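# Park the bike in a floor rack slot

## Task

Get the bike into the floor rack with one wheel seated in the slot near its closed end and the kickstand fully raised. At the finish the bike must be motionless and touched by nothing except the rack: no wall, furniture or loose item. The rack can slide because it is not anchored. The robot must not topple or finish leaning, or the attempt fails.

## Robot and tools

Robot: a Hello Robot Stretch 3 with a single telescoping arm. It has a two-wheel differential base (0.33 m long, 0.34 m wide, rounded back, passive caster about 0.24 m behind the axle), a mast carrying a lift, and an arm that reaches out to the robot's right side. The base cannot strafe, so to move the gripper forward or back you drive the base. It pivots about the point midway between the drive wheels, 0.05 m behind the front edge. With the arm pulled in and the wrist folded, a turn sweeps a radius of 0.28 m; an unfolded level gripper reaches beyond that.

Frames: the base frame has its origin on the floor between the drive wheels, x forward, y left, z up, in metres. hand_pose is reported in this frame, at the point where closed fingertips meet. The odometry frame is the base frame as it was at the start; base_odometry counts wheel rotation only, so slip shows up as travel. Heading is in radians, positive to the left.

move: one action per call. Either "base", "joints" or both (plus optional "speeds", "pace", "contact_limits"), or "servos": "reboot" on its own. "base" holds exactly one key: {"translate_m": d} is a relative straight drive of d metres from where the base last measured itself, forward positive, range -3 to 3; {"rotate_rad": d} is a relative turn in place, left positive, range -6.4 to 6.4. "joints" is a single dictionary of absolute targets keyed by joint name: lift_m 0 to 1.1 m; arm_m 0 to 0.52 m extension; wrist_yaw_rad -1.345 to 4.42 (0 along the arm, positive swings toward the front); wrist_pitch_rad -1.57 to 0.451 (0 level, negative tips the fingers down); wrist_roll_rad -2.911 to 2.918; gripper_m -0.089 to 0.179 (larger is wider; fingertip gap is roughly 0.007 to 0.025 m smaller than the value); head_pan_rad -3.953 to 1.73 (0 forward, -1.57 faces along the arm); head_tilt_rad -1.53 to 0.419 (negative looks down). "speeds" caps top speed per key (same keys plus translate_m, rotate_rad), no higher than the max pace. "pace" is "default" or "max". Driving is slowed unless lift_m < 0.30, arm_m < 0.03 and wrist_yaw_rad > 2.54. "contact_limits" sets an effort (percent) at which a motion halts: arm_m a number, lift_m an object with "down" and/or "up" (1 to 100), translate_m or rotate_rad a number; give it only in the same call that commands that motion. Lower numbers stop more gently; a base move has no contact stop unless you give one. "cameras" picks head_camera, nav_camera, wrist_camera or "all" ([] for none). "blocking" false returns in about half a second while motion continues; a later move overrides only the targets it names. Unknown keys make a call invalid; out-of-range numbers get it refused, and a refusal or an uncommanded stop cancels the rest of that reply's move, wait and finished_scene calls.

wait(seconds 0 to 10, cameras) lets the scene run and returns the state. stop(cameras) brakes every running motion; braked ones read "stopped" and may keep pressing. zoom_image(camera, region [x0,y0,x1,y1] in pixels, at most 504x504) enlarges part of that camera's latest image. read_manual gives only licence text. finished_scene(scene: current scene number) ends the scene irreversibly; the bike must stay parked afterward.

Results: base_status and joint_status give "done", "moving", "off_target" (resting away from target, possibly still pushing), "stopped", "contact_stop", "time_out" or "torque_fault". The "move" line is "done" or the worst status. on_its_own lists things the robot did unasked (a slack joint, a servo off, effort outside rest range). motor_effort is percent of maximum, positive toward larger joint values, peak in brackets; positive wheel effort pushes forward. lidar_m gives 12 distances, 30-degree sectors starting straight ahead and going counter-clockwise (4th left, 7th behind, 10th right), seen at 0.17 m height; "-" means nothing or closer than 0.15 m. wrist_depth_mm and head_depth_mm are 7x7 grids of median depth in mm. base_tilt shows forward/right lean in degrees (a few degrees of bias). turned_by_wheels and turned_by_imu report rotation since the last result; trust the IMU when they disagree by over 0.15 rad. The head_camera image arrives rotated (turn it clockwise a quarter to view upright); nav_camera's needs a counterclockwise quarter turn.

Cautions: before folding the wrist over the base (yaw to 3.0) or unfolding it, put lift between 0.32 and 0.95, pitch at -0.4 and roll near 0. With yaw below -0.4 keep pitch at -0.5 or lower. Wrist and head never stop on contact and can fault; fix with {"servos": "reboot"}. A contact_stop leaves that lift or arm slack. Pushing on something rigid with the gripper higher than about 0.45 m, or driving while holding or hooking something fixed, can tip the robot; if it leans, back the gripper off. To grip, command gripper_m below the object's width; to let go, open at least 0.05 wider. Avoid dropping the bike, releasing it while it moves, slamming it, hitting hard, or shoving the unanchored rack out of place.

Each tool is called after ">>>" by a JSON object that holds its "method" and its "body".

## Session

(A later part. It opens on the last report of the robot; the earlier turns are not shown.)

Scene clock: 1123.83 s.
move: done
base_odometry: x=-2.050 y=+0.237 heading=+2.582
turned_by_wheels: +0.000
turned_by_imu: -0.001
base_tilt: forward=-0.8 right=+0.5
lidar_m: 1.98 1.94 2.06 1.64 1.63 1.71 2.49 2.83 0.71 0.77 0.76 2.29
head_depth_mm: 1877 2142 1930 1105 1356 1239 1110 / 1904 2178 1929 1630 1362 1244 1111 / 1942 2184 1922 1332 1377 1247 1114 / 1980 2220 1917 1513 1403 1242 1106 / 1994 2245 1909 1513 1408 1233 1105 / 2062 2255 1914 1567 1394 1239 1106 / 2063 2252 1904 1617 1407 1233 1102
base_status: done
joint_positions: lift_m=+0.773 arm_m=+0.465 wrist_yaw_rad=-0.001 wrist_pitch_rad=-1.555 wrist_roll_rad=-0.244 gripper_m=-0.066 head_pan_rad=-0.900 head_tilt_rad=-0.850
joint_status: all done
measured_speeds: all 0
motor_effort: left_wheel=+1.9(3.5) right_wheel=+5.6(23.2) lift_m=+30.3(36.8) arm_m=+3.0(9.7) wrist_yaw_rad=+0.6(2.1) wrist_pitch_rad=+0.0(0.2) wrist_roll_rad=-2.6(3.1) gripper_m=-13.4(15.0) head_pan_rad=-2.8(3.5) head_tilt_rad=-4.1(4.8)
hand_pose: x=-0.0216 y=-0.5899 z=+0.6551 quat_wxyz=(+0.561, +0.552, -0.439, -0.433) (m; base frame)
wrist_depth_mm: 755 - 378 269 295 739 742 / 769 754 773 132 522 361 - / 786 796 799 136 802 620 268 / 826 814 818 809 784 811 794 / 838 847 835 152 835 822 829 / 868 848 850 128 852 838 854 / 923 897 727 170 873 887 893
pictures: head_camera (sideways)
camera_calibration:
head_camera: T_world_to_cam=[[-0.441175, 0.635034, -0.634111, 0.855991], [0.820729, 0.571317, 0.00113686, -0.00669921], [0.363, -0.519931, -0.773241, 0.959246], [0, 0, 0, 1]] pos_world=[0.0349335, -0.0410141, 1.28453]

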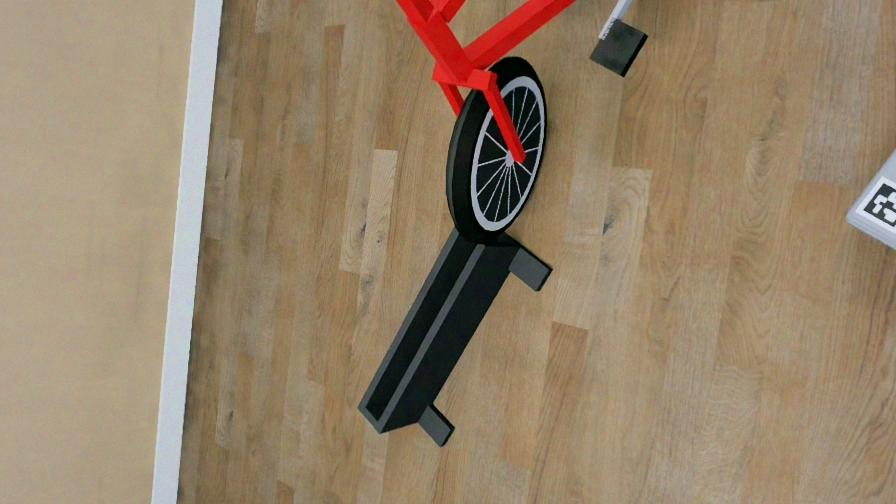

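>>> {"method": "move", "body": {"base": {"translate_m": -0.04}, "speeds": {"translate_m": 0.05}, "cameras": []}}

>>> {"method": "move", "body": {"joints": {"lift_m": 0.779}, "cameras": ["head_camera"]}}

>>> {"method": "zoom_image", "body": {"camera": "head_camera", "region": [400, 60, 620, 260]}}

Scene clock: 1135.50 s.
move: done
base_odometry: x=-2.016 y=+0.216 heading=+2.581
turned_by_wheels: +0.000
turned_by_imu: -0.002
base_tilt: forward=-0.8 right=+0.5
lidar_m: 2.01 1.97 2.10 1.63 1.61 1.69 2.47 2.79 0.72 0.78 0.78 2.31
head_depth_mm: 1894 2152 1937 1532 1386 1241 1111 / 1919 2213 1934 1256 1360 1234 1109 / 1961 2209 1922 1332 1408 1242 1108 / 1990 2237 1913 1551 1402 1237 1109 / 2027 2261 1925 1520 1404 1244 1115 / 2063 2264 1905 1573 1399 1236 1109 / 2081 2271 1905 1621 1408 1229 1102
base_status: done
joint_positions: lift_m=+0.773 arm_m=+0.465 wrist_yaw_rad=-0.001 wrist_pitch_rad=-1.555 wrist_roll_rad=-0.244 gripper_m=-0.066 head_pan_rad=-0.900 head_tilt_rad=-0.850
joint_status: not commanded
measured_speeds: all 0
motor_effort: left_wheel=-9.4(10.1) right_wheel=+6.8(9.9) lift_m=+24.7(33.9) arm_m=+9.3(14.4) wrist_yaw_rad=+1.0(1.6) wrist_pitch_rad=+0.0(0.2) wrist_roll_rad=-2.1(2.8) gripper_m=-12.9(15.4) head_pan_rad=-2.0(3.0) head_tilt_rad=-2.6(3.8)
hand_pose: x=-0.0216 y=-0.5900 z=+0.6551 quat_wxyz=(+0.561, +0.552, -0.439, -0.433) (m; base frame)
wrist_depth_mm: 762 - 379 265 290 546 729 / 784 784 768 131 531 349 - / 797 789 800 137 792 635 273 / 817 821 810 801 813 802 798 / 829 865 840 152 829 799 838 / 872 853 856 129 864 843 852 / 895 888 725 129 867 867 888
pictures: none
No camera images: "cameras" was empty.

Scene clock: 1136.40 s.
move: done
base_odometry: x=-2.016 y=+0.216 heading=+2.582
turned_by_wheels: +0.000
turned_by_imu: +0.000
base_tilt: forward=-0.9 right=+0.5
lidar_m: 2.02 1.97 2.09 1.63 1.61 1.69 2.47 2.79 0.72 0.77 0.78 2.31
head_depth_mm: 1894 2152 1925 1168 1383 1240 1108 / 1914 2196 1933 1618 1349 1247 1109 / 1973 2210 1931 1360 1412 1246 1105 / 1974 2226 1919 1550 1407 1246 1108 / 2013 2263 1931 1521 1403 1241 1103 / 2069 2271 1903 1554 1398 1233 1104 / 2097 2284 1916 1621 1413 1243 1107
base_status: not commanded
joint_positions: lift_m=+0.779 arm_m=+0.465 wrist_yaw_rad=-0.001 wrist_pitch_rad=-1.555 wrist_roll_rad=-0.244 gripper_m=-0.066 head_pan_rad=-0.900 head_tilt_rad=-0.850
joint_status: all done
measured_speeds: all 0
motor_effort: left_wheel=-3.5(9.4) right_wheel=+3.4(6.8) lift_m=+28.1(43.0) arm_m=+5.7(8.8) wrist_yaw_rad=+1.0(1.7) wrist_pitch_rad=-0.1(4.5) wrist_roll_rad=-2.7(2.7) gripper_m=-12.8(14.9) head_pan_rad=-2.1(2.8) head_tilt_rad=-2.7(3.5)
hand_pose: x=-0.0216 y=-0.5901 z=+0.6611 quat_wxyz=(+0.561, +0.552, -0.439, -0.433) (m; base frame)
wrist_depth_mm: 773 758 390 128 295 561 732 / 789 770 783 134 534 365 - / 809 811 803 137 800 623 284 / 825 824 829 147 797 796 810 / 859 863 822 151 822 840 825 / 865 863 850 129 852 861 858 / 878 909 749 727 882 881 867
pictures: head_camera (sideways)
camera_calibration:
head_camera: T_world_to_cam=[[-0.441175, 0.635034, -0.634111, 0.855991], [0.820729, 0.571317, 0.00113686, -0.00669921], [0.363, -0.519931, -0.773241, 0.959246], [0, 0, 0, 1]] pos_world=[0.0349335, -0.0410141, 1.28453]

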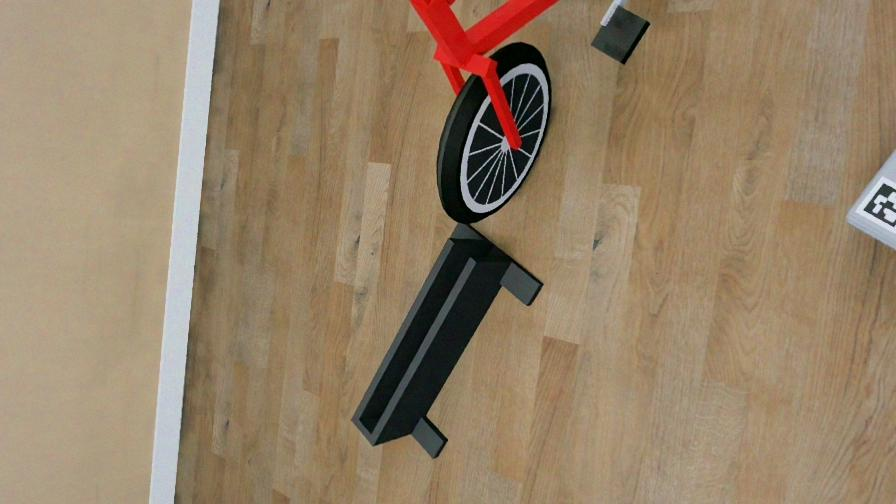

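Scaled by 2.291 from the camera's 896x504 image, which has a finer 1280x720 frame.

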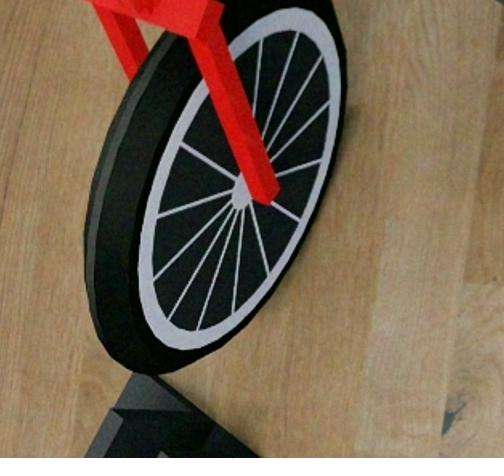

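>>> {"method": "move", "body": {"base": {"translate_m": 0.045}, "joints": {"lift_m": 0.7765}, "speeds": {"translate_m": 0.05}, "cameras": ["head_camera"]}}

>>> {"method": "zoom_image", "body": {"camera": "head_camera", "region": [400, 120, 620, 320]}}

Scene clock: 1144.17 s.
move: done
base_odometry: x=-2.054 y=+0.239 heading=+2.581
turned_by_wheels: +0.000
turned_by_imu: -0.001
base_tilt: forward=-0.8 right=+0.5
lidar_m: 1.97 1.93 2.06 1.65 1.63 1.72 2.49 2.84 0.72 0.77 0.77 2.29
head_depth_mm: 1886 2149 1914 1184 1360 1244 1114 / 1916 2171 1931 1249 1361 1242 1108 / 1932 2181 1926 1305 1395 1242 1107 / 1973 2206 1923 1513 1409 1239 1106 / 1984 2248 1915 1516 1407 1232 1103 / 2015 2268 1910 1554 1398 1245 1106 / 2059 2259 1904 1615 1395 1235 1103
base_status: done
joint_positions: lift_m=+0.777 arm_m=+0.465 wrist_yaw_rad=-0.001 wrist_pitch_rad=-1.555 wrist_roll_rad=-0.244 gripper_m=-0.066 head_pan_rad=-0.900 head_tilt_rad=-0.850
joint_status: all done
measured_speeds: all 0
motor_effort: left_wheel=-1.1(4.2) right_wheel=+9.7(17.2) lift_m=+37.2(38.6) arm_m=-11.2(11.6) wrist_yaw_rad=+1.4(1.8) wrist_pitch_rad=-0.1(0.4) wrist_roll_rad=-2.5(2.7) gripper_m=-13.9(15.3) head_pan_rad=-1.6(2.4) head_tilt_rad=-2.6(3.5)
hand_pose: x=-0.0216 y=-0.5901 z=+0.6586 quat_wxyz=(+0.561, +0.552, -0.439, -0.433) (m; base frame)
wrist_depth_mm: 773 - 378 270 294 555 727 / 775 771 759 133 518 362 - / 805 806 798 139 790 776 271 / 818 840 825 807 796 823 808 / 858 852 843 151 837 851 830 / 882 877 857 129 854 874 857 / 905 885 735 129 895 882 858
pictures: head_camera (sideways)
camera_calibration:
head_camera: T_world_to_cam=[[-0.441175, 0.635034, -0.634111, 0.855991], [0.820729, 0.571317, 0.00113686, -0.00669921], [0.363, -0.519931, -0.773241, 0.959246], [0, 0, 0, 1]] pos_world=[0.0349335, -0.0410141, 1.28453]

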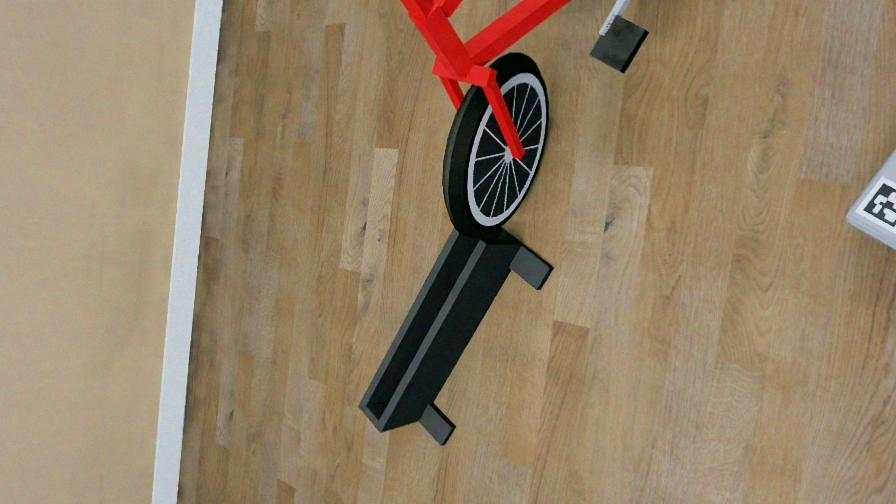

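Scaled by 2.291 from the camera's 896x504 image, which has a finer 1280x720 frame.

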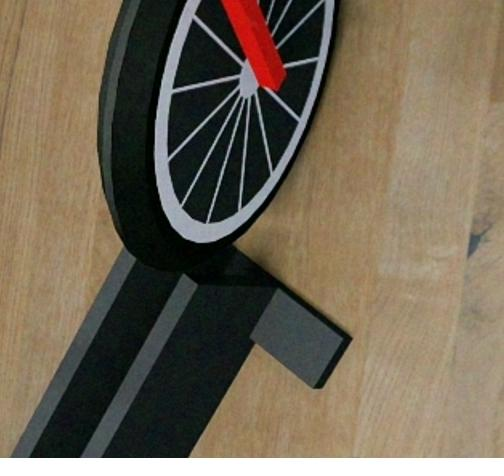

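>>> {"method": "move", "body": {"base": {"translate_m": 0.03}, "joints": {"lift_m": 0.779}, "speeds": {"translate_m": 0.05}, "cameras": ["head_camera"]}}

>>> {"method": "zoom_image", "body": {"camera": "head_camera", "region": [400, 120, 620, 320]}}

Scene clock: 1155.77 s.
move: done
base_odometry: x=-2.080 y=+0.255 heading=+2.581
turned_by_wheels: +0.000
turned_by_imu: +0.000
base_tilt: forward=-0.8 right=+0.4
lidar_m: 1.95 1.91 2.03 1.66 1.64 1.73 2.52 2.87 0.72 0.76 0.76 2.27
head_depth_mm: 1861 2150 1932 1177 1333 1244 1108 / 1893 2165 1921 1624 1352 1243 1109 / 1918 2223 1909 1302 1383 1242 1107 / 1947 2209 1920 1482 1409 1241 1109 / 1985 2232 1929 1509 1400 1240 1111 / 2008 2254 1912 1553 1400 1240 1108 / 2034 2261 1904 1616 1402 1234 1108
base_status: done
joint_positions: lift_m=+0.779 arm_m=+0.465 wrist_yaw_rad=-0.001 wrist_pitch_rad=-1.555 wrist_roll_rad=-0.244 gripper_m=-0.066 head_pan_rad=-0.900 head_tilt_rad=-0.850
joint_status: all done
measured_speeds: all 0
motor_effort: left_wheel=+1.1(5.6) right_wheel=+8.1(16.7) lift_m=+34.1(38.7) arm_m=-5.1(12.4) wrist_yaw_rad=+1.1(1.9) wrist_pitch_rad=-0.1(0.9) wrist_roll_rad=-2.3(2.8) gripper_m=-14.6(14.6) head_pan_rad=-1.1(2.5) head_tilt_rad=-0.9(2.8)
hand_pose: x=-0.0216 y=-0.5900 z=+0.6611 quat_wxyz=(+0.561, +0.552, -0.439, -0.433) (m; base frame)
wrist_depth_mm: 768 - 375 128 296 563 741 / 787 776 770 134 539 366 - / 802 785 807 139 787 787 275 / 820 820 810 807 808 817 824 / 843 844 842 151 861 836 840 / 877 881 846 129 866 853 854 / 919 894 720 129 873 855 879
pictures: head_camera (sideways)
camera_calibration:
head_camera: T_world_to_cam=[[-0.441175, 0.635034, -0.634111, 0.855991], [0.820729, 0.571317, 0.00113686, -0.00669921], [0.363, -0.519931, -0.773241, 0.959246], [0, 0, 0, 1]] pos_world=[0.0349335, -0.0410141, 1.28453]

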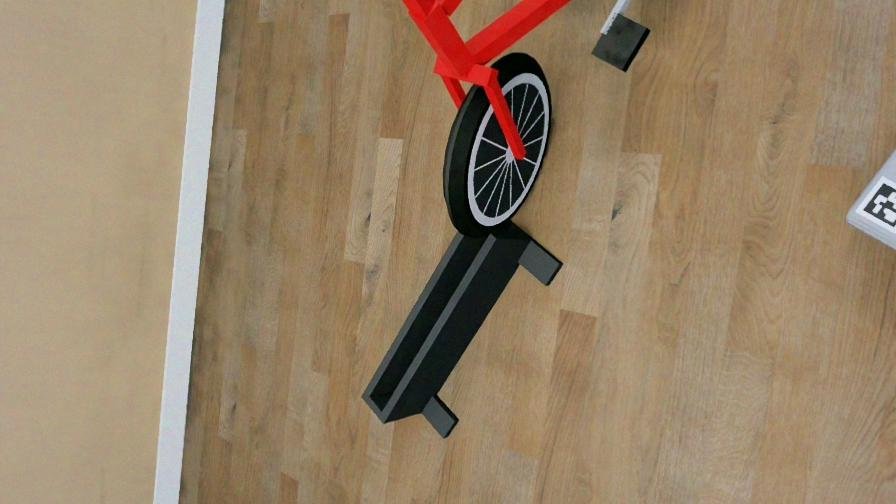

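Scaled by 2.291 from the camera's 896x504 image, which has a finer 1280x720 frame.

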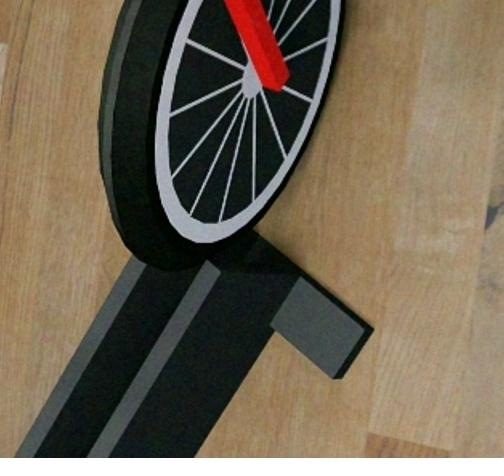

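>>> {"method": "move", "body": {"base": {"translate_m": 0.03}, "joints": {"lift_m": 0.778}, "speeds": {"translate_m": 0.05}, "cameras": ["head_camera"]}}

>>> {"method": "zoom_image", "body": {"camera": "head_camera", "region": [400, 120, 620, 320]}}

Scene clock: 1162.23 s.
move: done
base_odometry: x=-2.105 y=+0.271 heading=+2.580
turned_by_wheels: -0.001
turned_by_imu: -0.002
base_tilt: forward=-0.8 right=+0.4
lidar_m: 1.92 1.88 2.00 1.68 1.66 1.74 2.53 2.88 0.72 0.76 0.76 2.26
head_depth_mm: 1860 2151 1936 1523 1391 1244 1107 / 1872 2159 1925 1636 1358 1241 1117 / 1914 2185 1887 1325 1383 1235 1107 / 1938 2222 1920 1488 1405 1244 1112 / 1990 2212 1907 1513 1407 1241 1113 / 2008 2243 1932 1569 1405 1242 1112 / 2035 2263 1910 1614 1394 1236 1105
base_status: done
joint_positions: lift_m=+0.778 arm_m=+0.465 wrist_yaw_rad=+0.000 wrist_pitch_rad=-1.555 wrist_roll_rad=-0.244 gripper_m=-0.066 head_pan_rad=-0.900 head_tilt_rad=-0.850
joint_status: all done
measured_speeds: all 0
on_its_own: right_wheel is at rest, and its effort (+27.1) is outside its rest range (-21 to +21)
motor_effort: left_wheel=-7.4(7.7) right_wheel=+27.1(27.7) lift_m=+12.3(32.5) arm_m=+15.9(16.0) wrist_yaw_rad=-0.7(1.9) wrist_pitch_rad=+0.1(0.2) wrist_roll_rad=-2.5(2.8) gripper_m=-12.6(14.9) head_pan_rad=-1.3(1.9) head_tilt_rad=-0.9(1.6)
hand_pose: x=-0.0216 y=-0.5899 z=+0.6601 quat_wxyz=(+0.561, +0.553, -0.438, -0.432) (m; base frame)
wrist_depth_mm: 761 - 384 127 294 563 757 / 795 784 771 133 539 372 - / 808 779 799 137 795 654 285 / 821 819 816 143 801 815 800 / 840 852 846 - 814 837 834 / 873 858 854 129 854 868 864 / 886 890 728 167 892 891 896
pictures: head_camera (sideways)
camera_calibration:
head_camera: T_world_to_cam=[[-0.441175, 0.635034, -0.634111, 0.855991], [0.820729, 0.571317, 0.00113686, -0.00669921], [0.363, -0.519931, -0.773241, 0.959246], [0, 0, 0, 1]] pos_world=[0.0349335, -0.0410141, 1.28453]

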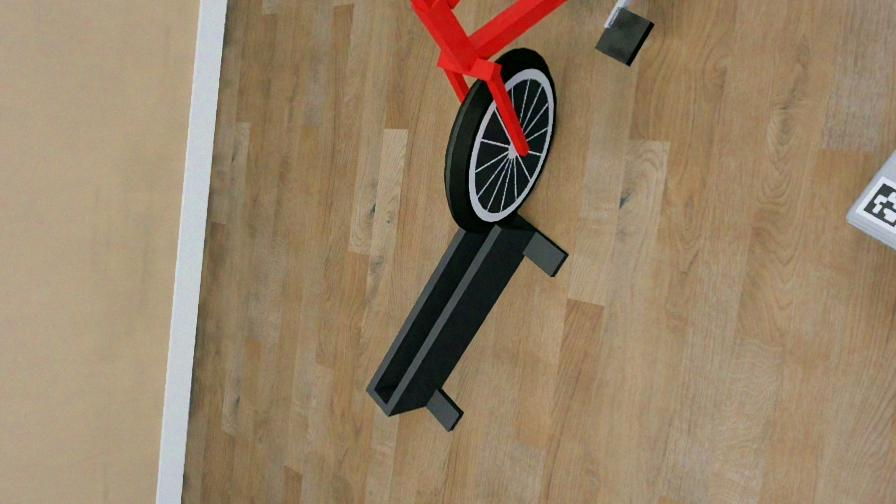

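Scaled by 2.291 from the camera's 896x504 image, which has a finer 1280x720 frame.

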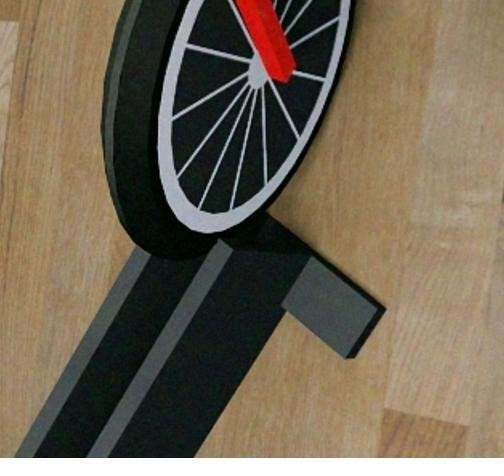

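>>> {"method": "move", "body": {"base": {"translate_m": -0.06}, "speeds": {"translate_m": 0.05}, "cameras": []}}

>>> {"method": "move", "body": {"joints": {"lift_m": 0.795, "arm_m": 0.492}, "speeds": {"lift_m": 0.02, "arm_m": 0.03}, "cameras": ["head_camera", "wrist_camera"]}}

Scene clock: 1220.67 s.
move: done
base_odometry: x=-2.054 y=+0.239 heading=+2.580
turned_by_wheels: +0.000
turned_by_imu: -0.002
base_tilt: forward=-0.8 right=+0.5
lidar_m: 1.97 1.93 2.05 1.65 1.63 1.72 2.49 2.83 0.72 0.77 0.77 2.29
head_depth_mm: 1871 2149 1931 1536 1358 1238 1108 / 1918 2171 1922 1623 1359 1237 1114 / 1943 2199 1929 1323 1400 1245 1112 / 1966 2203 1926 1626 1410 1242 1106 / 2002 2241 1907 1520 1403 1238 1110 / 2061 2284 1919 1567 1396 1236 1106 / 2070 2260 1926 1614 1400 1231 1100
base_status: done
joint_positions: lift_m=+0.778 arm_m=+0.465 wrist_yaw_rad=-0.002 wrist_pitch_rad=-1.555 wrist_roll_rad=-0.244 gripper_m=-0.066 head_pan_rad=-0.900 head_tilt_rad=-0.850
joint_status: not commanded
measured_speeds: all 0
motor_effort: left_wheel=-10.3(18.2) right_wheel=+6.5(23.4) lift_m=+26.4(38.7) arm_m=+4.4(15.7) wrist_yaw_rad=+1.1(2.0) wrist_pitch_rad=-0.1(2.1) wrist_roll_rad=-2.3(2.7) gripper_m=-13.5(15.4) head_pan_rad=-0.8(1.5) head_tilt_rad=+0.4(1.7)
hand_pose: x=-0.0216 y=-0.5901 z=+0.6601 quat_wxyz=(+0.561, +0.552, -0.439, -0.433) (m; base frame)
wrist_depth_mm: 622 - 381 128 294 554 733 / 764 781 777 133 545 369 - / 795 779 800 138 793 636 276 / 839 825 813 148 815 801 803 / 840 852 841 150 831 820 809 / 852 859 867 129 846 853 859 / 882 901 707 172 892 862 853
pictures: none
No camera images: "cameras" was empty.

Scene clock: 1222.17 s.
move: done
base_odometry: x=-2.054 y=+0.239 heading=+2.580
turned_by_wheels: +0.000
turned_by_imu: +0.000
base_tilt: forward=-0.8 right=+0.6
lidar_m: 1.97 1.93 2.06 1.65 1.63 1.72 2.49 2.84 0.73 0.77 0.78 2.29
head_depth_mm: 1875 2143 1913 1170 1381 1244 1111 / 1899 2183 1924 1286 1355 1236 1110 / 1934 2191 1918 1340 1404 1241 1109 / 1974 2203 1927 1626 1401 1243 1107 / 2004 2240 1920 1521 1395 1242 1108 / 2030 2250 1906 1558 1401 1245 1108 / 2048 2267 1907 1622 1401 1238 1106
base_status: not commanded
joint_positions: lift_m=+0.795 arm_m=+0.492 wrist_yaw_rad=-0.002 wrist_pitch_rad=-1.546 wrist_roll_rad=-0.244 gripper_m=-0.066 head_pan_rad=-0.900 head_tilt_rad=-0.850
joint_status: all done
measured_speeds: all 0
motor_effort: left_wheel=-5.3(9.6) right_wheel=+3.3(6.2) lift_m=+30.1(43.5) arm_m=+11.3(14.3) wrist_yaw_rad=+1.7(2.0) wrist_pitch_rad=-1.7(4.0) wrist_roll_rad=-2.4(2.7) gripper_m=-12.8(15.0) head_pan_rad=-0.8(1.4) head_tilt_rad=+0.0(1.8)
hand_pose: x=-0.0216 y=-0.6194 z=+0.6770 quat_wxyz=(+0.564, +0.550, -0.441, -0.431) (m; base frame)
wrist_depth_mm: 773 488 418 274 307 777 779 / 798 798 793 141 522 331 - / 819 813 825 146 790 481 300 / 843 846 829 149 830 831 822 / 848 858 847 152 872 842 850 / 891 871 859 129 861 874 893 / 940 908 898 743 880 909 892
pictures: head_camera (sideways), wrist_camera
camera_calibration:
head_camera: T_world_to_cam=[[-0.441175, 0.635034, -0.634111, 0.855991], [0.820729, 0.571317, 0.00113686, -0.00669921], [0.363, -0.519931, -0.773241, 0.959246], [0, 0, 0, 1]] pos_world=[0.0349335, -0.0410141, 1.28453]
wrist_camera: T_world_to_cam=[[-0.973901, -0.226157, -0.0192413, -0.140715], [-0.226535, 0.963239, 0.144406, 0.531171], [-0.0141245, 0.144996, -0.989331, 0.922023], [0, 0, 0, 1]] pos_world=[-0.00369086, -0.677158, 0.832774]

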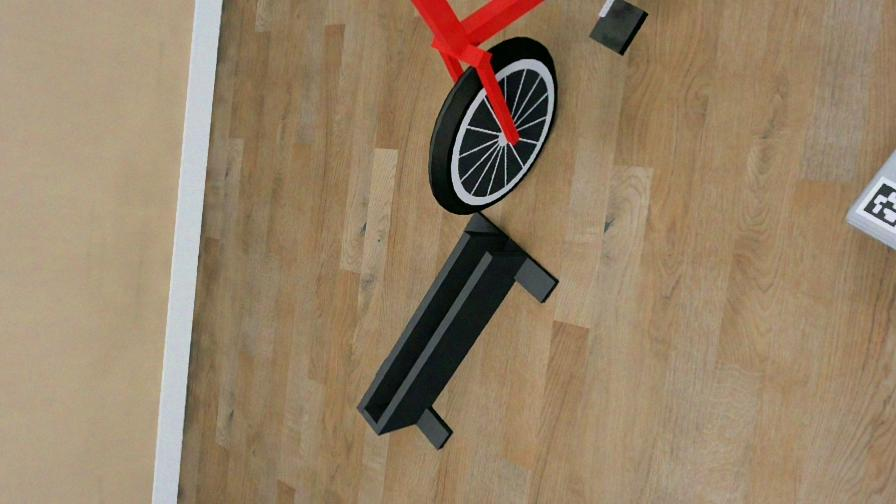

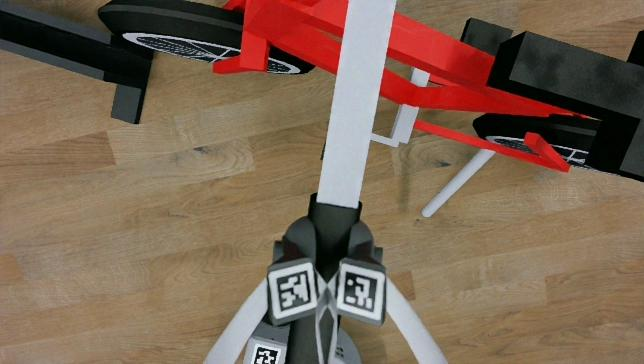

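>>> {"method": "zoom_image", "body": {"camera": "head_camera", "region": [400, 20, 600, 220]}}

Scaled by 2.520 from the camera's 896x504 image, which has a finer 1280x720 frame.

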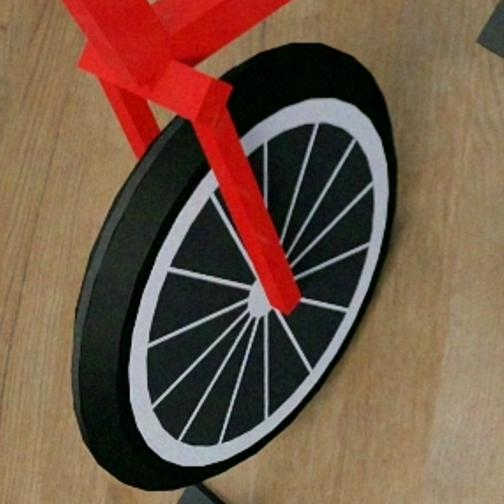

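>>> {"method": "move", "body": {"joints": {"lift_m": 0.812, "arm_m": 0.518}, "speeds": {"lift_m": 0.02, "arm_m": 0.03}, "cameras": ["head_camera", "wrist_camera"]}}

>>> {"method": "zoom_image", "body": {"camera": "head_camera", "region": [400, 20, 600, 220]}}

Scene clock: 1250.87 s.
move: done
base_odometry: x=-2.054 y=+0.239 heading=+2.580
turned_by_wheels: +0.000
turned_by_imu: -0.001
base_tilt: forward=-0.8 right=+0.5
lidar_m: 1.97 1.94 2.05 1.65 1.63 1.71 2.49 2.84 0.74 0.76 0.80 2.29
head_depth_mm: 1879 2130 1918 1560 1357 1243 1111 / 1900 2171 1912 1240 1355 1242 1112 / 1944 2208 1905 1554 1405 1233 1110 / 1977 2194 1905 1625 1407 1239 1109 / 2012 2236 1905 1523 1405 1241 1109 / 2017 2277 1925 1563 1406 1237 1108 / 2065 2255 1914 1615 1406 1233 1103
base_status: not commanded
joint_positions: lift_m=+0.812 arm_m=+0.518 wrist_yaw_rad=-0.005 wrist_pitch_rad=-1.531 wrist_roll_rad=-0.242 gripper_m=-0.066 head_pan_rad=-0.900 head_tilt_rad=-0.850
joint_status: all done
measured_speeds: all 0
motor_effort: left_wheel=-4.7(6.6) right_wheel=+3.6(3.6) lift_m=+34.1(45.9) arm_m=+10.4(12.8) wrist_yaw_rad=+3.9(4.5) wrist_pitch_rad=-4.5(5.9) wrist_roll_rad=-2.8(3.0) gripper_m=-13.9(15.4) head_pan_rad=+0.0(1.3) head_tilt_rad=+0.7(2.3)
hand_pose: x=-0.0215 y=-0.6492 z=+0.6937 quat_wxyz=(+0.567, +0.545, -0.445, -0.429) (m; base frame)
wrist_depth_mm: 786 784 459 291 149 785 789 / 796 829 802 445 325 353 802 / 831 846 832 821 600 465 326 / 846 857 829 841 854 860 545 / 881 867 859 152 853 868 871 / 905 883 896 129 908 884 854 / 926 937 900 132 890 893 913
pictures: head_camera (sideways), wrist_camera
camera_calibration:
head_camera: T_world_to_cam=[[-0.441175, 0.635034, -0.634111, 0.855991], [0.820729, 0.571317, 0.00113686, -0.00669921], [0.363, -0.519931, -0.773241, 0.959246], [0, 0, 0, 1]] pos_world=[0.0349335, -0.0410141, 1.28453]
wrist_camera: T_world_to_cam=[[-0.974831, -0.222374, -0.0159412, -0.14694], [-0.222534, 0.966208, 0.130082, 0.569411], [-0.0135244, 0.130356, -0.991375, 0.934928], [0, 0, 0, 1]] pos_world=[-0.00388449, -0.704718, 0.850452]

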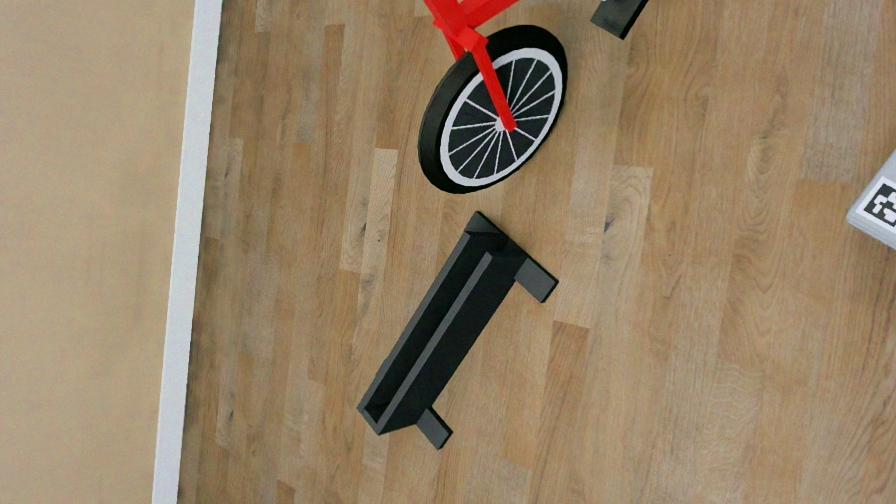

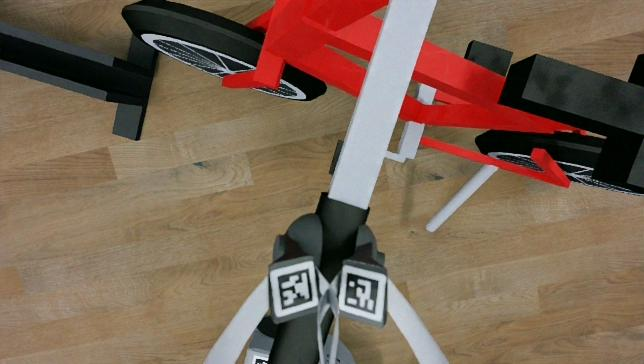

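Scaled by 2.520 from the camera's 896x504 image, which has a finer 1280x720 frame.

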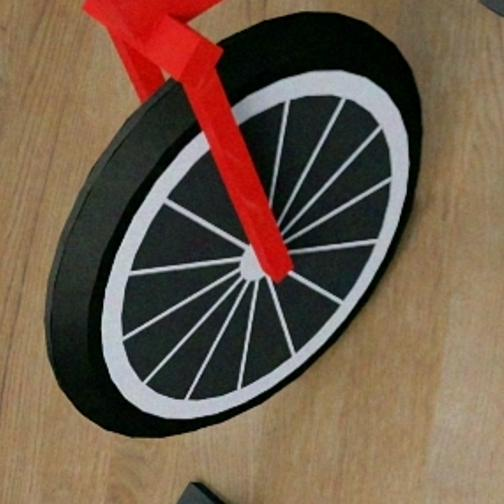

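>>> {"method": "move", "body": {"base": {"rotate_rad": -0.17}, "speeds": {"rotate_rad": 0.1}, "cameras": ["head_camera"]}}

>>> {"method": "move", "body": {"base": {"translate_m": -0.15}, "speeds": {"translate_m": 0.06}, "cameras": ["head_camera", "wrist_camera"]}}

Scene clock: 1296.70 s.
move: done
base_odometry: x=-2.054 y=+0.239 heading=+2.410
turned_by_wheels: -0.170
turned_by_imu: -0.173
base_tilt: forward=-0.8 right=+0.4
lidar_m: 2.07 1.94 1.96 1.72 1.62 1.64 2.10 2.84 0.79 0.74 0.76 2.19
head_depth_mm: 1954 2224 1947 1535 1362 1242 1114 / 1965 2228 1927 1260 1352 1245 1113 / 1951 2195 1919 1350 1387 1237 1105 / 1928 2212 1911 1613 1402 1237 1107 / 1939 2193 1921 1608 1413 1238 1104 / 1938 2188 1918 1513 1399 1237 1107 / 1922 2159 1908 1525 1397 1235 1107
base_status: done
joint_positions: lift_m=+0.812 arm_m=+0.518 wrist_yaw_rad=-0.004 wrist_pitch_rad=-1.546 wrist_roll_rad=-0.242 gripper_m=-0.066 head_pan_rad=-0.900 head_tilt_rad=-0.850
joint_status: not commanded
measured_speeds: all 0
motor_effort: left_wheel=+4.3(13.1) right_wheel=-5.6(18.8) lift_m=+32.4(43.6) arm_m=-4.3(4.6) wrist_yaw_rad=+4.3(4.8) wrist_pitch_rad=-1.8(7.8) wrist_roll_rad=-3.0(3.2) gripper_m=-12.2(15.3) head_pan_rad=+0.7(1.3) head_tilt_rad=+0.9(2.4)
hand_pose: x=-0.0215 y=-0.6454 z=+0.6939 quat_wxyz=(+0.563, +0.549, -0.442, -0.432) (m; base frame)
wrist_depth_mm: 795 773 504 269 320 598 784 / 800 817 533 417 543 396 - / 826 813 838 152 832 824 840 / 855 866 841 154 841 836 862 / 860 856 887 151 862 878 867 / 924 885 894 129 864 877 911 / 942 915 925 168 939 899 910
pictures: head_camera (sideways)
camera_calibration:
head_camera: T_world_to_cam=[[-0.441052, 0.634855, -0.634375, 0.85632], [0.82071, 0.571344, 0.00117473, -0.00674617], [0.363192, -0.52012, -0.773024, 0.958954], [0, 0, 0, 1]] pos_world=[0.0349331, -0.0410134, 1.28453]

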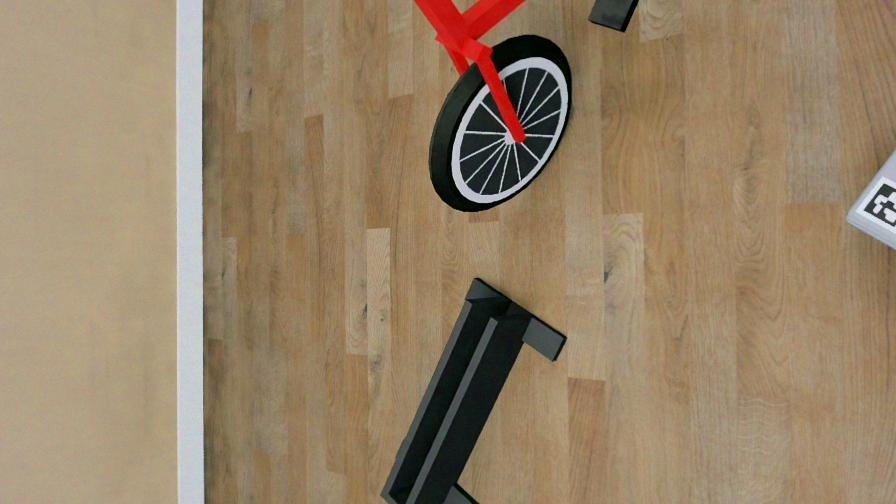

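Scene clock: 1300.00 s.
move: done
base_odometry: x=-1.943 y=+0.139 heading=+2.410
turned_by_wheels: +0.000
turned_by_imu: +0.000
base_tilt: forward=-0.8 right=+0.6
lidar_m: 2.21 2.06 2.09 1.63 1.53 1.55 1.99 2.71 0.81 0.75 0.77 2.28
head_depth_mm: 2046 2274 1920 1188 1358 1245 1105 / 2042 2275 1915 1239 1353 1241 1112 / 2039 2272 1921 1352 1380 1243 1110 / 2020 2252 1916 1620 1405 1239 1104 / 2013 2259 1903 1627 1400 1236 1109 / 2020 2247 1912 1515 1405 1231 1107 / 2028 2243 1918 1535 1401 1233 1108
base_status: done
joint_positions: lift_m=+0.812 arm_m=+0.518 wrist_yaw_rad=-0.004 wrist_pitch_rad=-1.544 wrist_roll_rad=-0.242 gripper_m=-0.066 head_pan_rad=-0.900 head_tilt_rad=-0.850
joint_status: not commanded
measured_speeds: all 0
motor_effort: left_wheel=-3.6(4.5) right_wheel=-0.2(15.1) lift_m=+35.9(39.5) arm_m=-12.4(13.7) wrist_yaw_rad=+4.1(4.5) wrist_pitch_rad=-2.0(3.3) wrist_roll_rad=-2.8(3.2) gripper_m=-14.4(15.2) head_pan_rad=+0.7(1.4) head_tilt_rad=+2.0(2.4)
hand_pose: x=-0.0215 y=-0.6456 z=+0.6939 quat_wxyz=(+0.563, +0.549, -0.442, -0.432) (m; base frame)
wrist_depth_mm: 775 792 500 271 318 582 - / 818 812 618 444 559 443 - / 829 816 811 804 811 805 807 / 866 859 844 153 855 860 824 / 871 859 864 153 839 876 855 / 898 889 891 129 858 890 871 / 899 925 919 169 898 902 897
pictures: head_camera (sideways), wrist_camera
camera_calibration:
head_camera: T_world_to_cam=[[-0.441052, 0.634855, -0.634375, 0.85632], [0.82071, 0.571344, 0.00117473, -0.00674617], [0.363192, -0.52012, -0.773024, 0.958954], [0, 0, 0, 1]] pos_world=[0.0349331, -0.0410134, 1.28453]
wrist_camera: T_world_to_cam=[[-0.974805, -0.222247, -0.0190109, -0.143931], [-0.222649, 0.964303, 0.143341, 0.555486], [-0.0135249, 0.143962, -0.989491, 0.942134], [0, 0, 0, 1]] pos_world=[-0.00388462, -0.703277, 0.849873]

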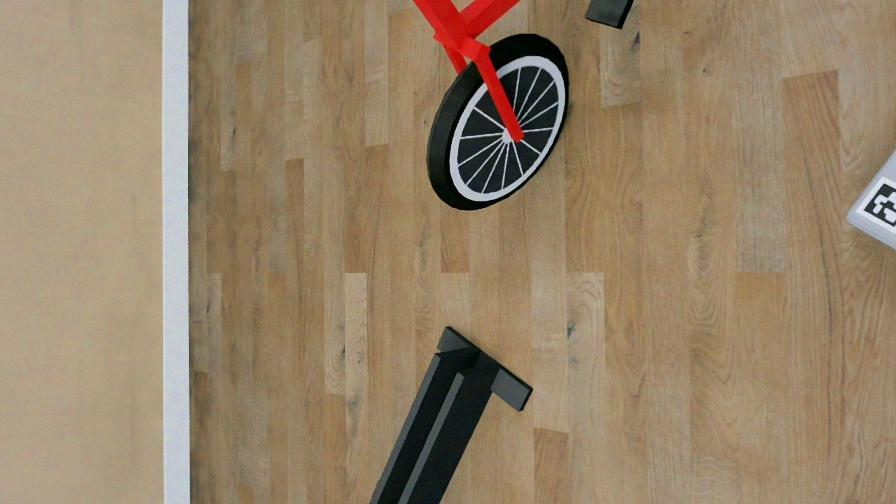

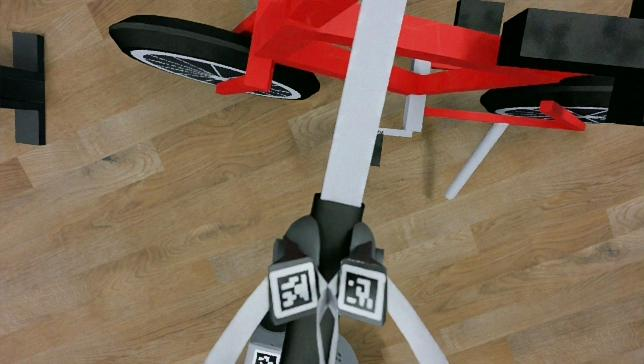

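>>> {"method": "move", "body": {"base": {"translate_m": -0.18}, "speeds": {"translate_m": 0.06}, "cameras": []}}

>>> {"method": "move", "body": {"base": {"rotate_rad": 0.145}, "speeds": {"rotate_rad": 0.1}, "cameras": ["head_camera", "wrist_camera"]}}

>>> {"method": "zoom_image", "body": {"camera": "head_camera", "region": [400, 20, 600, 220]}}

Scene clock: 1310.10 s.
move: done
base_odometry: x=-1.809 y=+0.019 heading=+2.411
turned_by_wheels: +0.000
turned_by_imu: -0.001
base_tilt: forward=-0.9 right=+0.5
lidar_m: 2.35 2.20 2.24 1.52 1.42 1.45 1.85 2.56 0.84 0.75 0.78 2.38
head_depth_mm: 2141 2347 1922 1530 1362 1242 1111 / 2133 2350 1907 1251 1346 1239 1109 / 2101 2316 1929 1371 1398 1236 1112 / 2143 2327 1918 1629 1415 1243 1108 / 2112 2309 1907 1622 1407 1246 1105 / 2107 2297 1909 1571 1404 1235 1103 / 2118 2312 1911 1542 1404 1243 1106
base_status: done
joint_positions: lift_m=+0.812 arm_m=+0.518 wrist_yaw_rad=-0.004 wrist_pitch_rad=-1.546 wrist_roll_rad=-0.242 gripper_m=-0.066 head_pan_rad=-0.900 head_tilt_rad=-0.850
joint_status: not commanded
measured_speeds: all 0
motor_effort: left_wheel=+2.0(5.6) right_wheel=-6.7(15.0) lift_m=+37.4(39.0) arm_m=-11.1(14.0) wrist_yaw_rad=+4.1(4.4) wrist_pitch_rad=-1.6(3.9) wrist_roll_rad=-2.5(3.2) gripper_m=-13.2(15.1) head_pan_rad=+1.1(1.9) head_tilt_rad=+0.7(2.3)
hand_pose: x=-0.0215 y=-0.6452 z=+0.6940 quat_wxyz=(+0.563, +0.549, -0.442, -0.432) (m; base frame)
wrist_depth_mm: 800 787 456 280 311 339 - / 810 804 558 494 552 481 322 / 828 827 815 829 826 825 821 / 848 861 848 830 849 833 834 / 878 883 878 152 845 883 866 / 918 890 873 129 890 869 877 / 911 910 910 166 906 904 907
pictures: none
No camera images: "cameras" was empty.

Scene clock: 1312.60 s.
move: done
base_odometry: x=-1.809 y=+0.019 heading=+2.555
turned_by_wheels: +0.145
turned_by_imu: +0.146
base_tilt: forward=-0.9 right=+0.6
lidar_m: 2.26 2.21 1.92 1.46 1.44 1.50 2.14 2.56 0.79 0.76 0.82 2.47
head_depth_mm: 2063 2273 1920 1560 1328 1245 1114 / 2077 2282 1917 1253 1354 1240 1112 / 2104 2303 1939 1592 1414 1234 1113 / 2133 2352 1918 1618 1402 1238 1112 / 2145 2358 1906 1627 1403 1234 1107 / 2162 2352 1913 1562 1395 1239 1104 / 2229 2321 1754 1623 1406 1234 1102
base_status: done
joint_positions: lift_m=+0.812 arm_m=+0.518 wrist_yaw_rad=-0.010 wrist_pitch_rad=-1.536 wrist_roll_rad=-0.232 gripper_m=-0.066 head_pan_rad=-0.900 head_tilt_rad=-0.850
joint_status: not commanded
measured_speeds: all 0
motor_effort: left_wheel=-6.5(14.1) right_wheel=+9.4(21.3) lift_m=+40.1(40.5) arm_m=-5.9(12.0) wrist_yaw_rad=+8.7(9.5) wrist_pitch_rad=-3.5(6.2) wrist_roll_rad=-5.7(6.4) gripper_m=-13.2(15.3) head_pan_rad=+1.3(2.0) head_tilt_rad=+0.5(2.1)
hand_pose: x=-0.0214 y=-0.6477 z=+0.6938 quat_wxyz=(+0.562, +0.543, -0.449, -0.434) (m; base frame)
wrist_depth_mm: 788 790 461 294 147 769 778 / 817 804 795 512 150 355 - / 832 818 825 835 640 809 404 / 830 848 855 827 841 842 862 / 854 875 882 153 869 868 860 / 900 877 882 129 877 897 874 / 915 914 889 129 935 930 921
pictures: head_camera (sideways), wrist_camera
camera_calibration:
head_camera: T_world_to_cam=[[-0.441052, 0.634855, -0.634375, 0.85632], [0.82071, 0.571344, 0.00117473, -0.00674617], [0.363192, -0.52012, -0.773024, 0.958954], [0, 0, 0, 1]] pos_world=[0.0349331, -0.0410134, 1.28453]
wrist_camera: T_world_to_cam=[[-0.978199, -0.206927, -0.0175439, -0.135493], [-0.207377, 0.968845, 0.135401, 0.566321], [-0.0110208, 0.136087, -0.990636, 0.938003], [0, 0, 0, 1]] pos_world=[-0.00476034, -0.704365, 0.850162]

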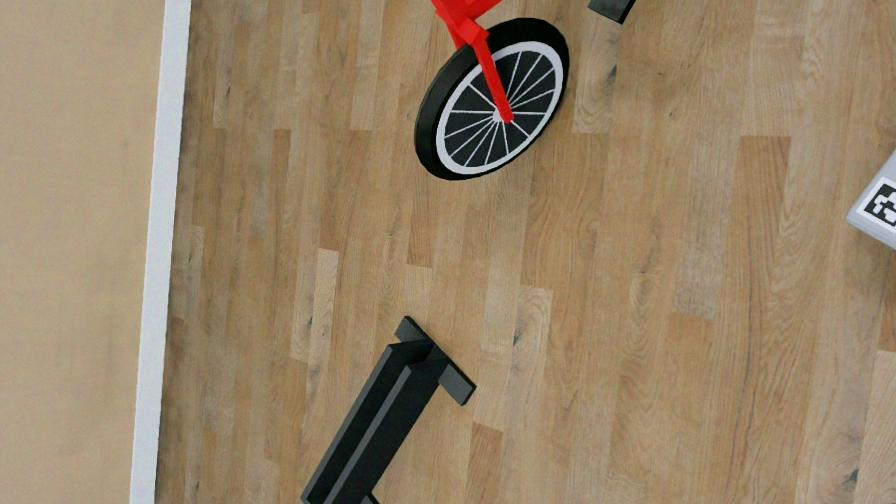

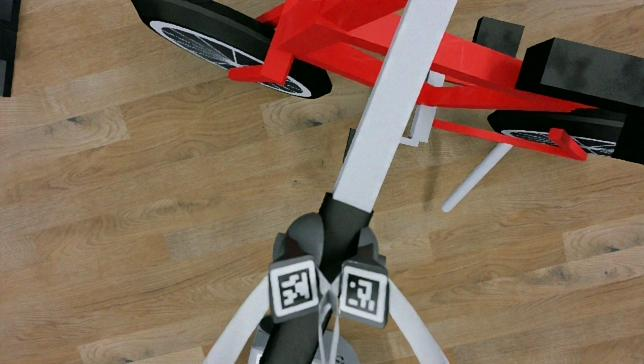

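Scaled by 2.520 from the camera's 896x504 image, which has a finer 1280x720 frame.

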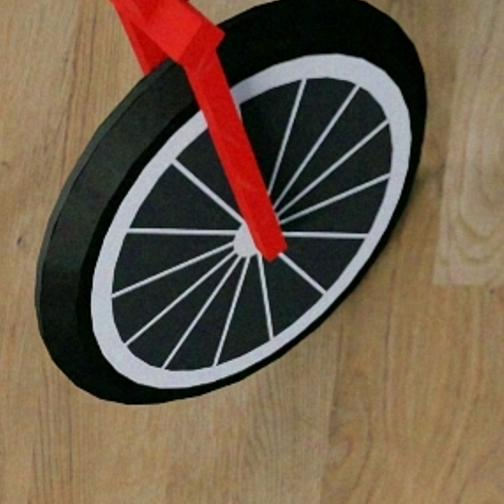

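>>> {"method": "move", "body": {"joints": {"lift_m": 0.797}, "speeds": {"lift_m": 0.03}, "cameras": ["head_camera"]}}

>>> {"method": "zoom_image", "body": {"camera": "head_camera", "region": [400, 20, 600, 220]}}

Scene clock: 1362.23 s.
move: done
base_odometry: x=-1.809 y=+0.019 heading=+2.555
turned_by_wheels: +0.000
turned_by_imu: -0.001
base_tilt: forward=-0.8 right=+0.5
lidar_m: 2.26 2.20 1.92 1.46 1.44 1.50 2.13 2.56 0.78 0.79 0.80 2.47
head_depth_mm: 2054 2299 1927 1179 1389 1239 1115 / 2079 2277 1928 1254 1380 1245 1111 / 2108 2318 1915 1422 1407 1243 1108 / 2137 2328 1915 1624 1402 1243 1108 / 2166 2322 1915 1616 1407 1235 1113 / 2211 2327 1898 1574 1412 1240 1107 / 2217 2324 1741 1619 1402 1230 1099
base_status: not commanded
joint_positions: lift_m=+0.797 arm_m=+0.518 wrist_yaw_rad=-0.004 wrist_pitch_rad=-1.554 wrist_roll_rad=-0.240 gripper_m=-0.066 head_pan_rad=-0.900 head_tilt_rad=-0.850
joint_status: all done
measured_speeds: translate_m=+0.000 rotate_rad=+0.000 lift_m=-0.001 arm_m=+0.000 wrist_yaw_rad=+0.000 wrist_pitch_rad=+0.000 wrist_roll_rad=+0.000 head_pan_rad=+0.000 head_tilt_rad=+0.000
motor_effort: left_wheel=-1.1(7.1) right_wheel=+4.3(10.0) lift_m=+27.1(42.2) arm_m=+6.9(6.9) wrist_yaw_rad=+3.8(9.6) wrist_pitch_rad=-0.2(6.1) wrist_roll_rad=-3.5(6.3) gripper_m=-13.2(15.0) head_pan_rad=+1.3(2.5) head_tilt_rad=+1.1(2.0)
hand_pose: x=-0.0215 y=-0.6430 z=+0.6791 quat_wxyz=(+0.560, +0.551, -0.441, -0.434) (m; base frame)
wrist_depth_mm: 792 630 422 283 304 585 751 / 818 805 803 444 527 377 - / 816 796 822 785 788 802 311 / 848 845 823 150 827 820 821 / 872 860 892 152 853 841 846 / 909 909 878 129 863 862 869 / 907 886 902 753 891 894 923
pictures: head_camera (sideways)
camera_calibration:
head_camera: T_world_to_cam=[[-0.441052, 0.634855, -0.634375, 0.85632], [0.82071, 0.571344, 0.00117473, -0.00674617], [0.363192, -0.52012, -0.773024, 0.958954], [0, 0, 0, 1]] pos_world=[0.0349331, -0.0410134, 1.28453]

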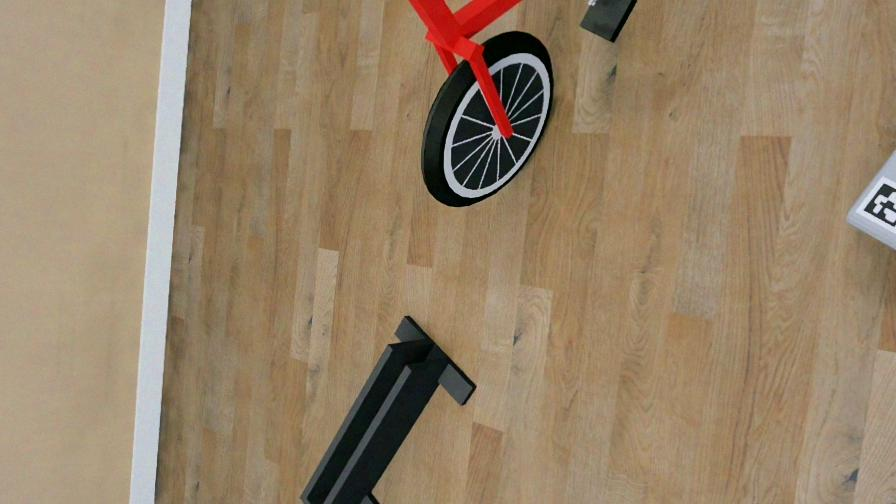

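Scaled by 2.520 from the camera's 896x504 image, which has a finer 1280x720 frame.

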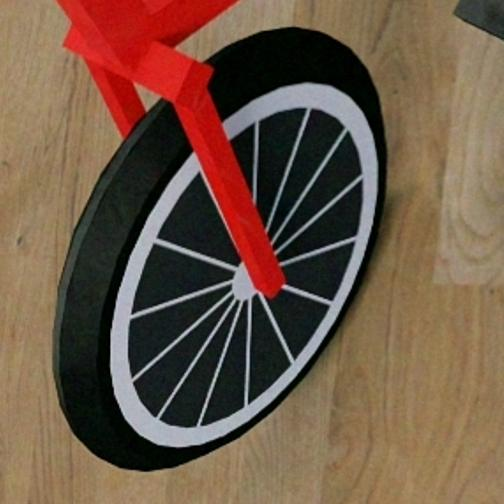

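>>> {"method": "move", "body": {"base": {"translate_m": 0.1}, "joints": {"lift_m": 0.794, "arm_m": 0.51}, "speeds": {"translate_m": 0.05, "arm_m": 0.02}, "cameras": ["head_camera"]}}

>>> {"method": "zoom_image", "body": {"camera": "head_camera", "region": [400, 20, 600, 220]}}

Scene clock: 1373.87 s.
move: done
base_odometry: x=-1.892 y=+0.074 heading=+2.555
turned_by_wheels: +0.000
turned_by_imu: +0.000
base_tilt: forward=-0.8 right=+0.5
lidar_m: 2.16 2.11 1.98 1.50 1.49 1.54 2.21 2.65 0.77 0.78 0.79 2.42
head_depth_mm: 2009 2239 1923 1166 1365 1245 1112 / 2066 2264 1923 1232 1355 1238 1109 / 2063 2262 1922 1349 1400 1245 1116 / 2107 2307 1919 1630 1409 1232 1116 / 2139 2322 1908 1553 1398 1239 1102 / 2152 2337 1913 1581 1405 1241 1108 / 2195 2329 1907 1619 1403 1246 1104
base_status: done
joint_positions: lift_m=+0.794 arm_m=+0.510 wrist_yaw_rad=-0.003 wrist_pitch_rad=-1.554 wrist_roll_rad=-0.240 gripper_m=-0.066 head_pan_rad=-0.900 head_tilt_rad=-0.850
joint_status: all done
measured_speeds: all 0
motor_effort: left_wheel=+1.1(4.7) right_wheel=+6.3(16.5) lift_m=+32.7(37.6) arm_m=-11.0(12.6) wrist_yaw_rad=+3.1(3.6) wrist_pitch_rad=-0.1(0.9) wrist_roll_rad=-3.6(3.9) gripper_m=-13.0(15.4) head_pan_rad=+2.8(2.8) head_tilt_rad=+0.7(2.2)
hand_pose: x=-0.0215 y=-0.6351 z=+0.6761 quat_wxyz=(+0.560, +0.551, -0.441, -0.434) (m; base frame)
wrist_depth_mm: 766 477 376 268 305 567 755 / 797 800 773 140 560 353 - / 809 841 809 145 797 816 299 / 848 850 827 150 845 811 836 / 886 851 840 150 840 859 852 / 905 882 875 129 870 858 863 / 870 915 890 169 889 908 891
pictures: head_camera (sideways)
camera_calibration:
head_camera: T_world_to_cam=[[-0.441052, 0.634855, -0.634375, 0.85632], [0.82071, 0.571344, 0.00117473, -0.00674617], [0.363192, -0.52012, -0.773024, 0.958954], [0, 0, 0, 1]] pos_world=[0.0349331, -0.0410134, 1.28453]

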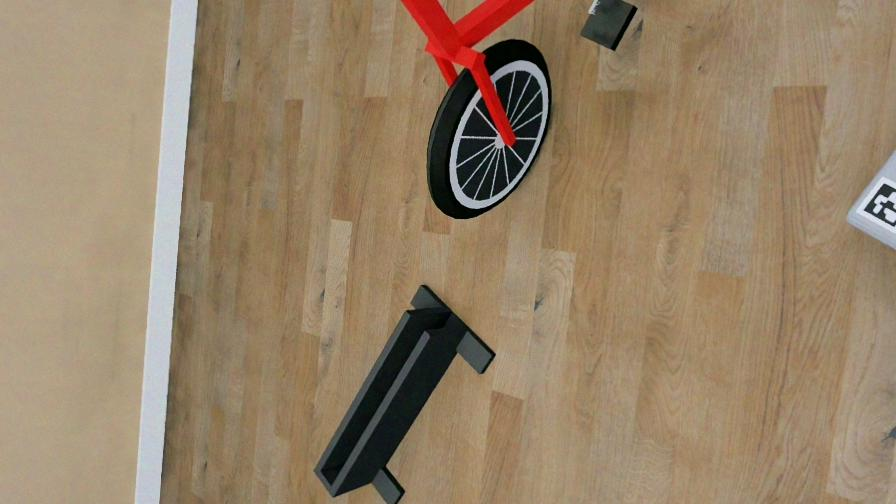

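Scaled by 2.520 from the camera's 896x504 image, which has a finer 1280x720 frame.

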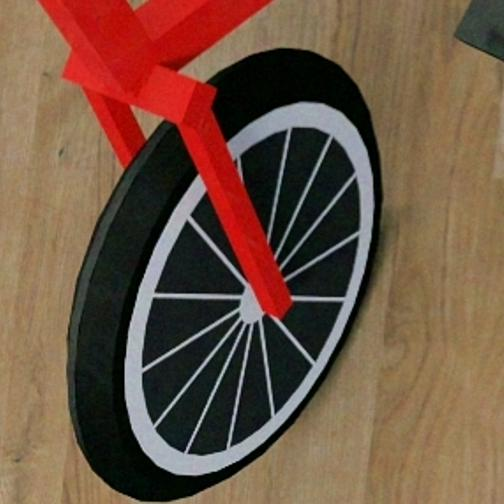

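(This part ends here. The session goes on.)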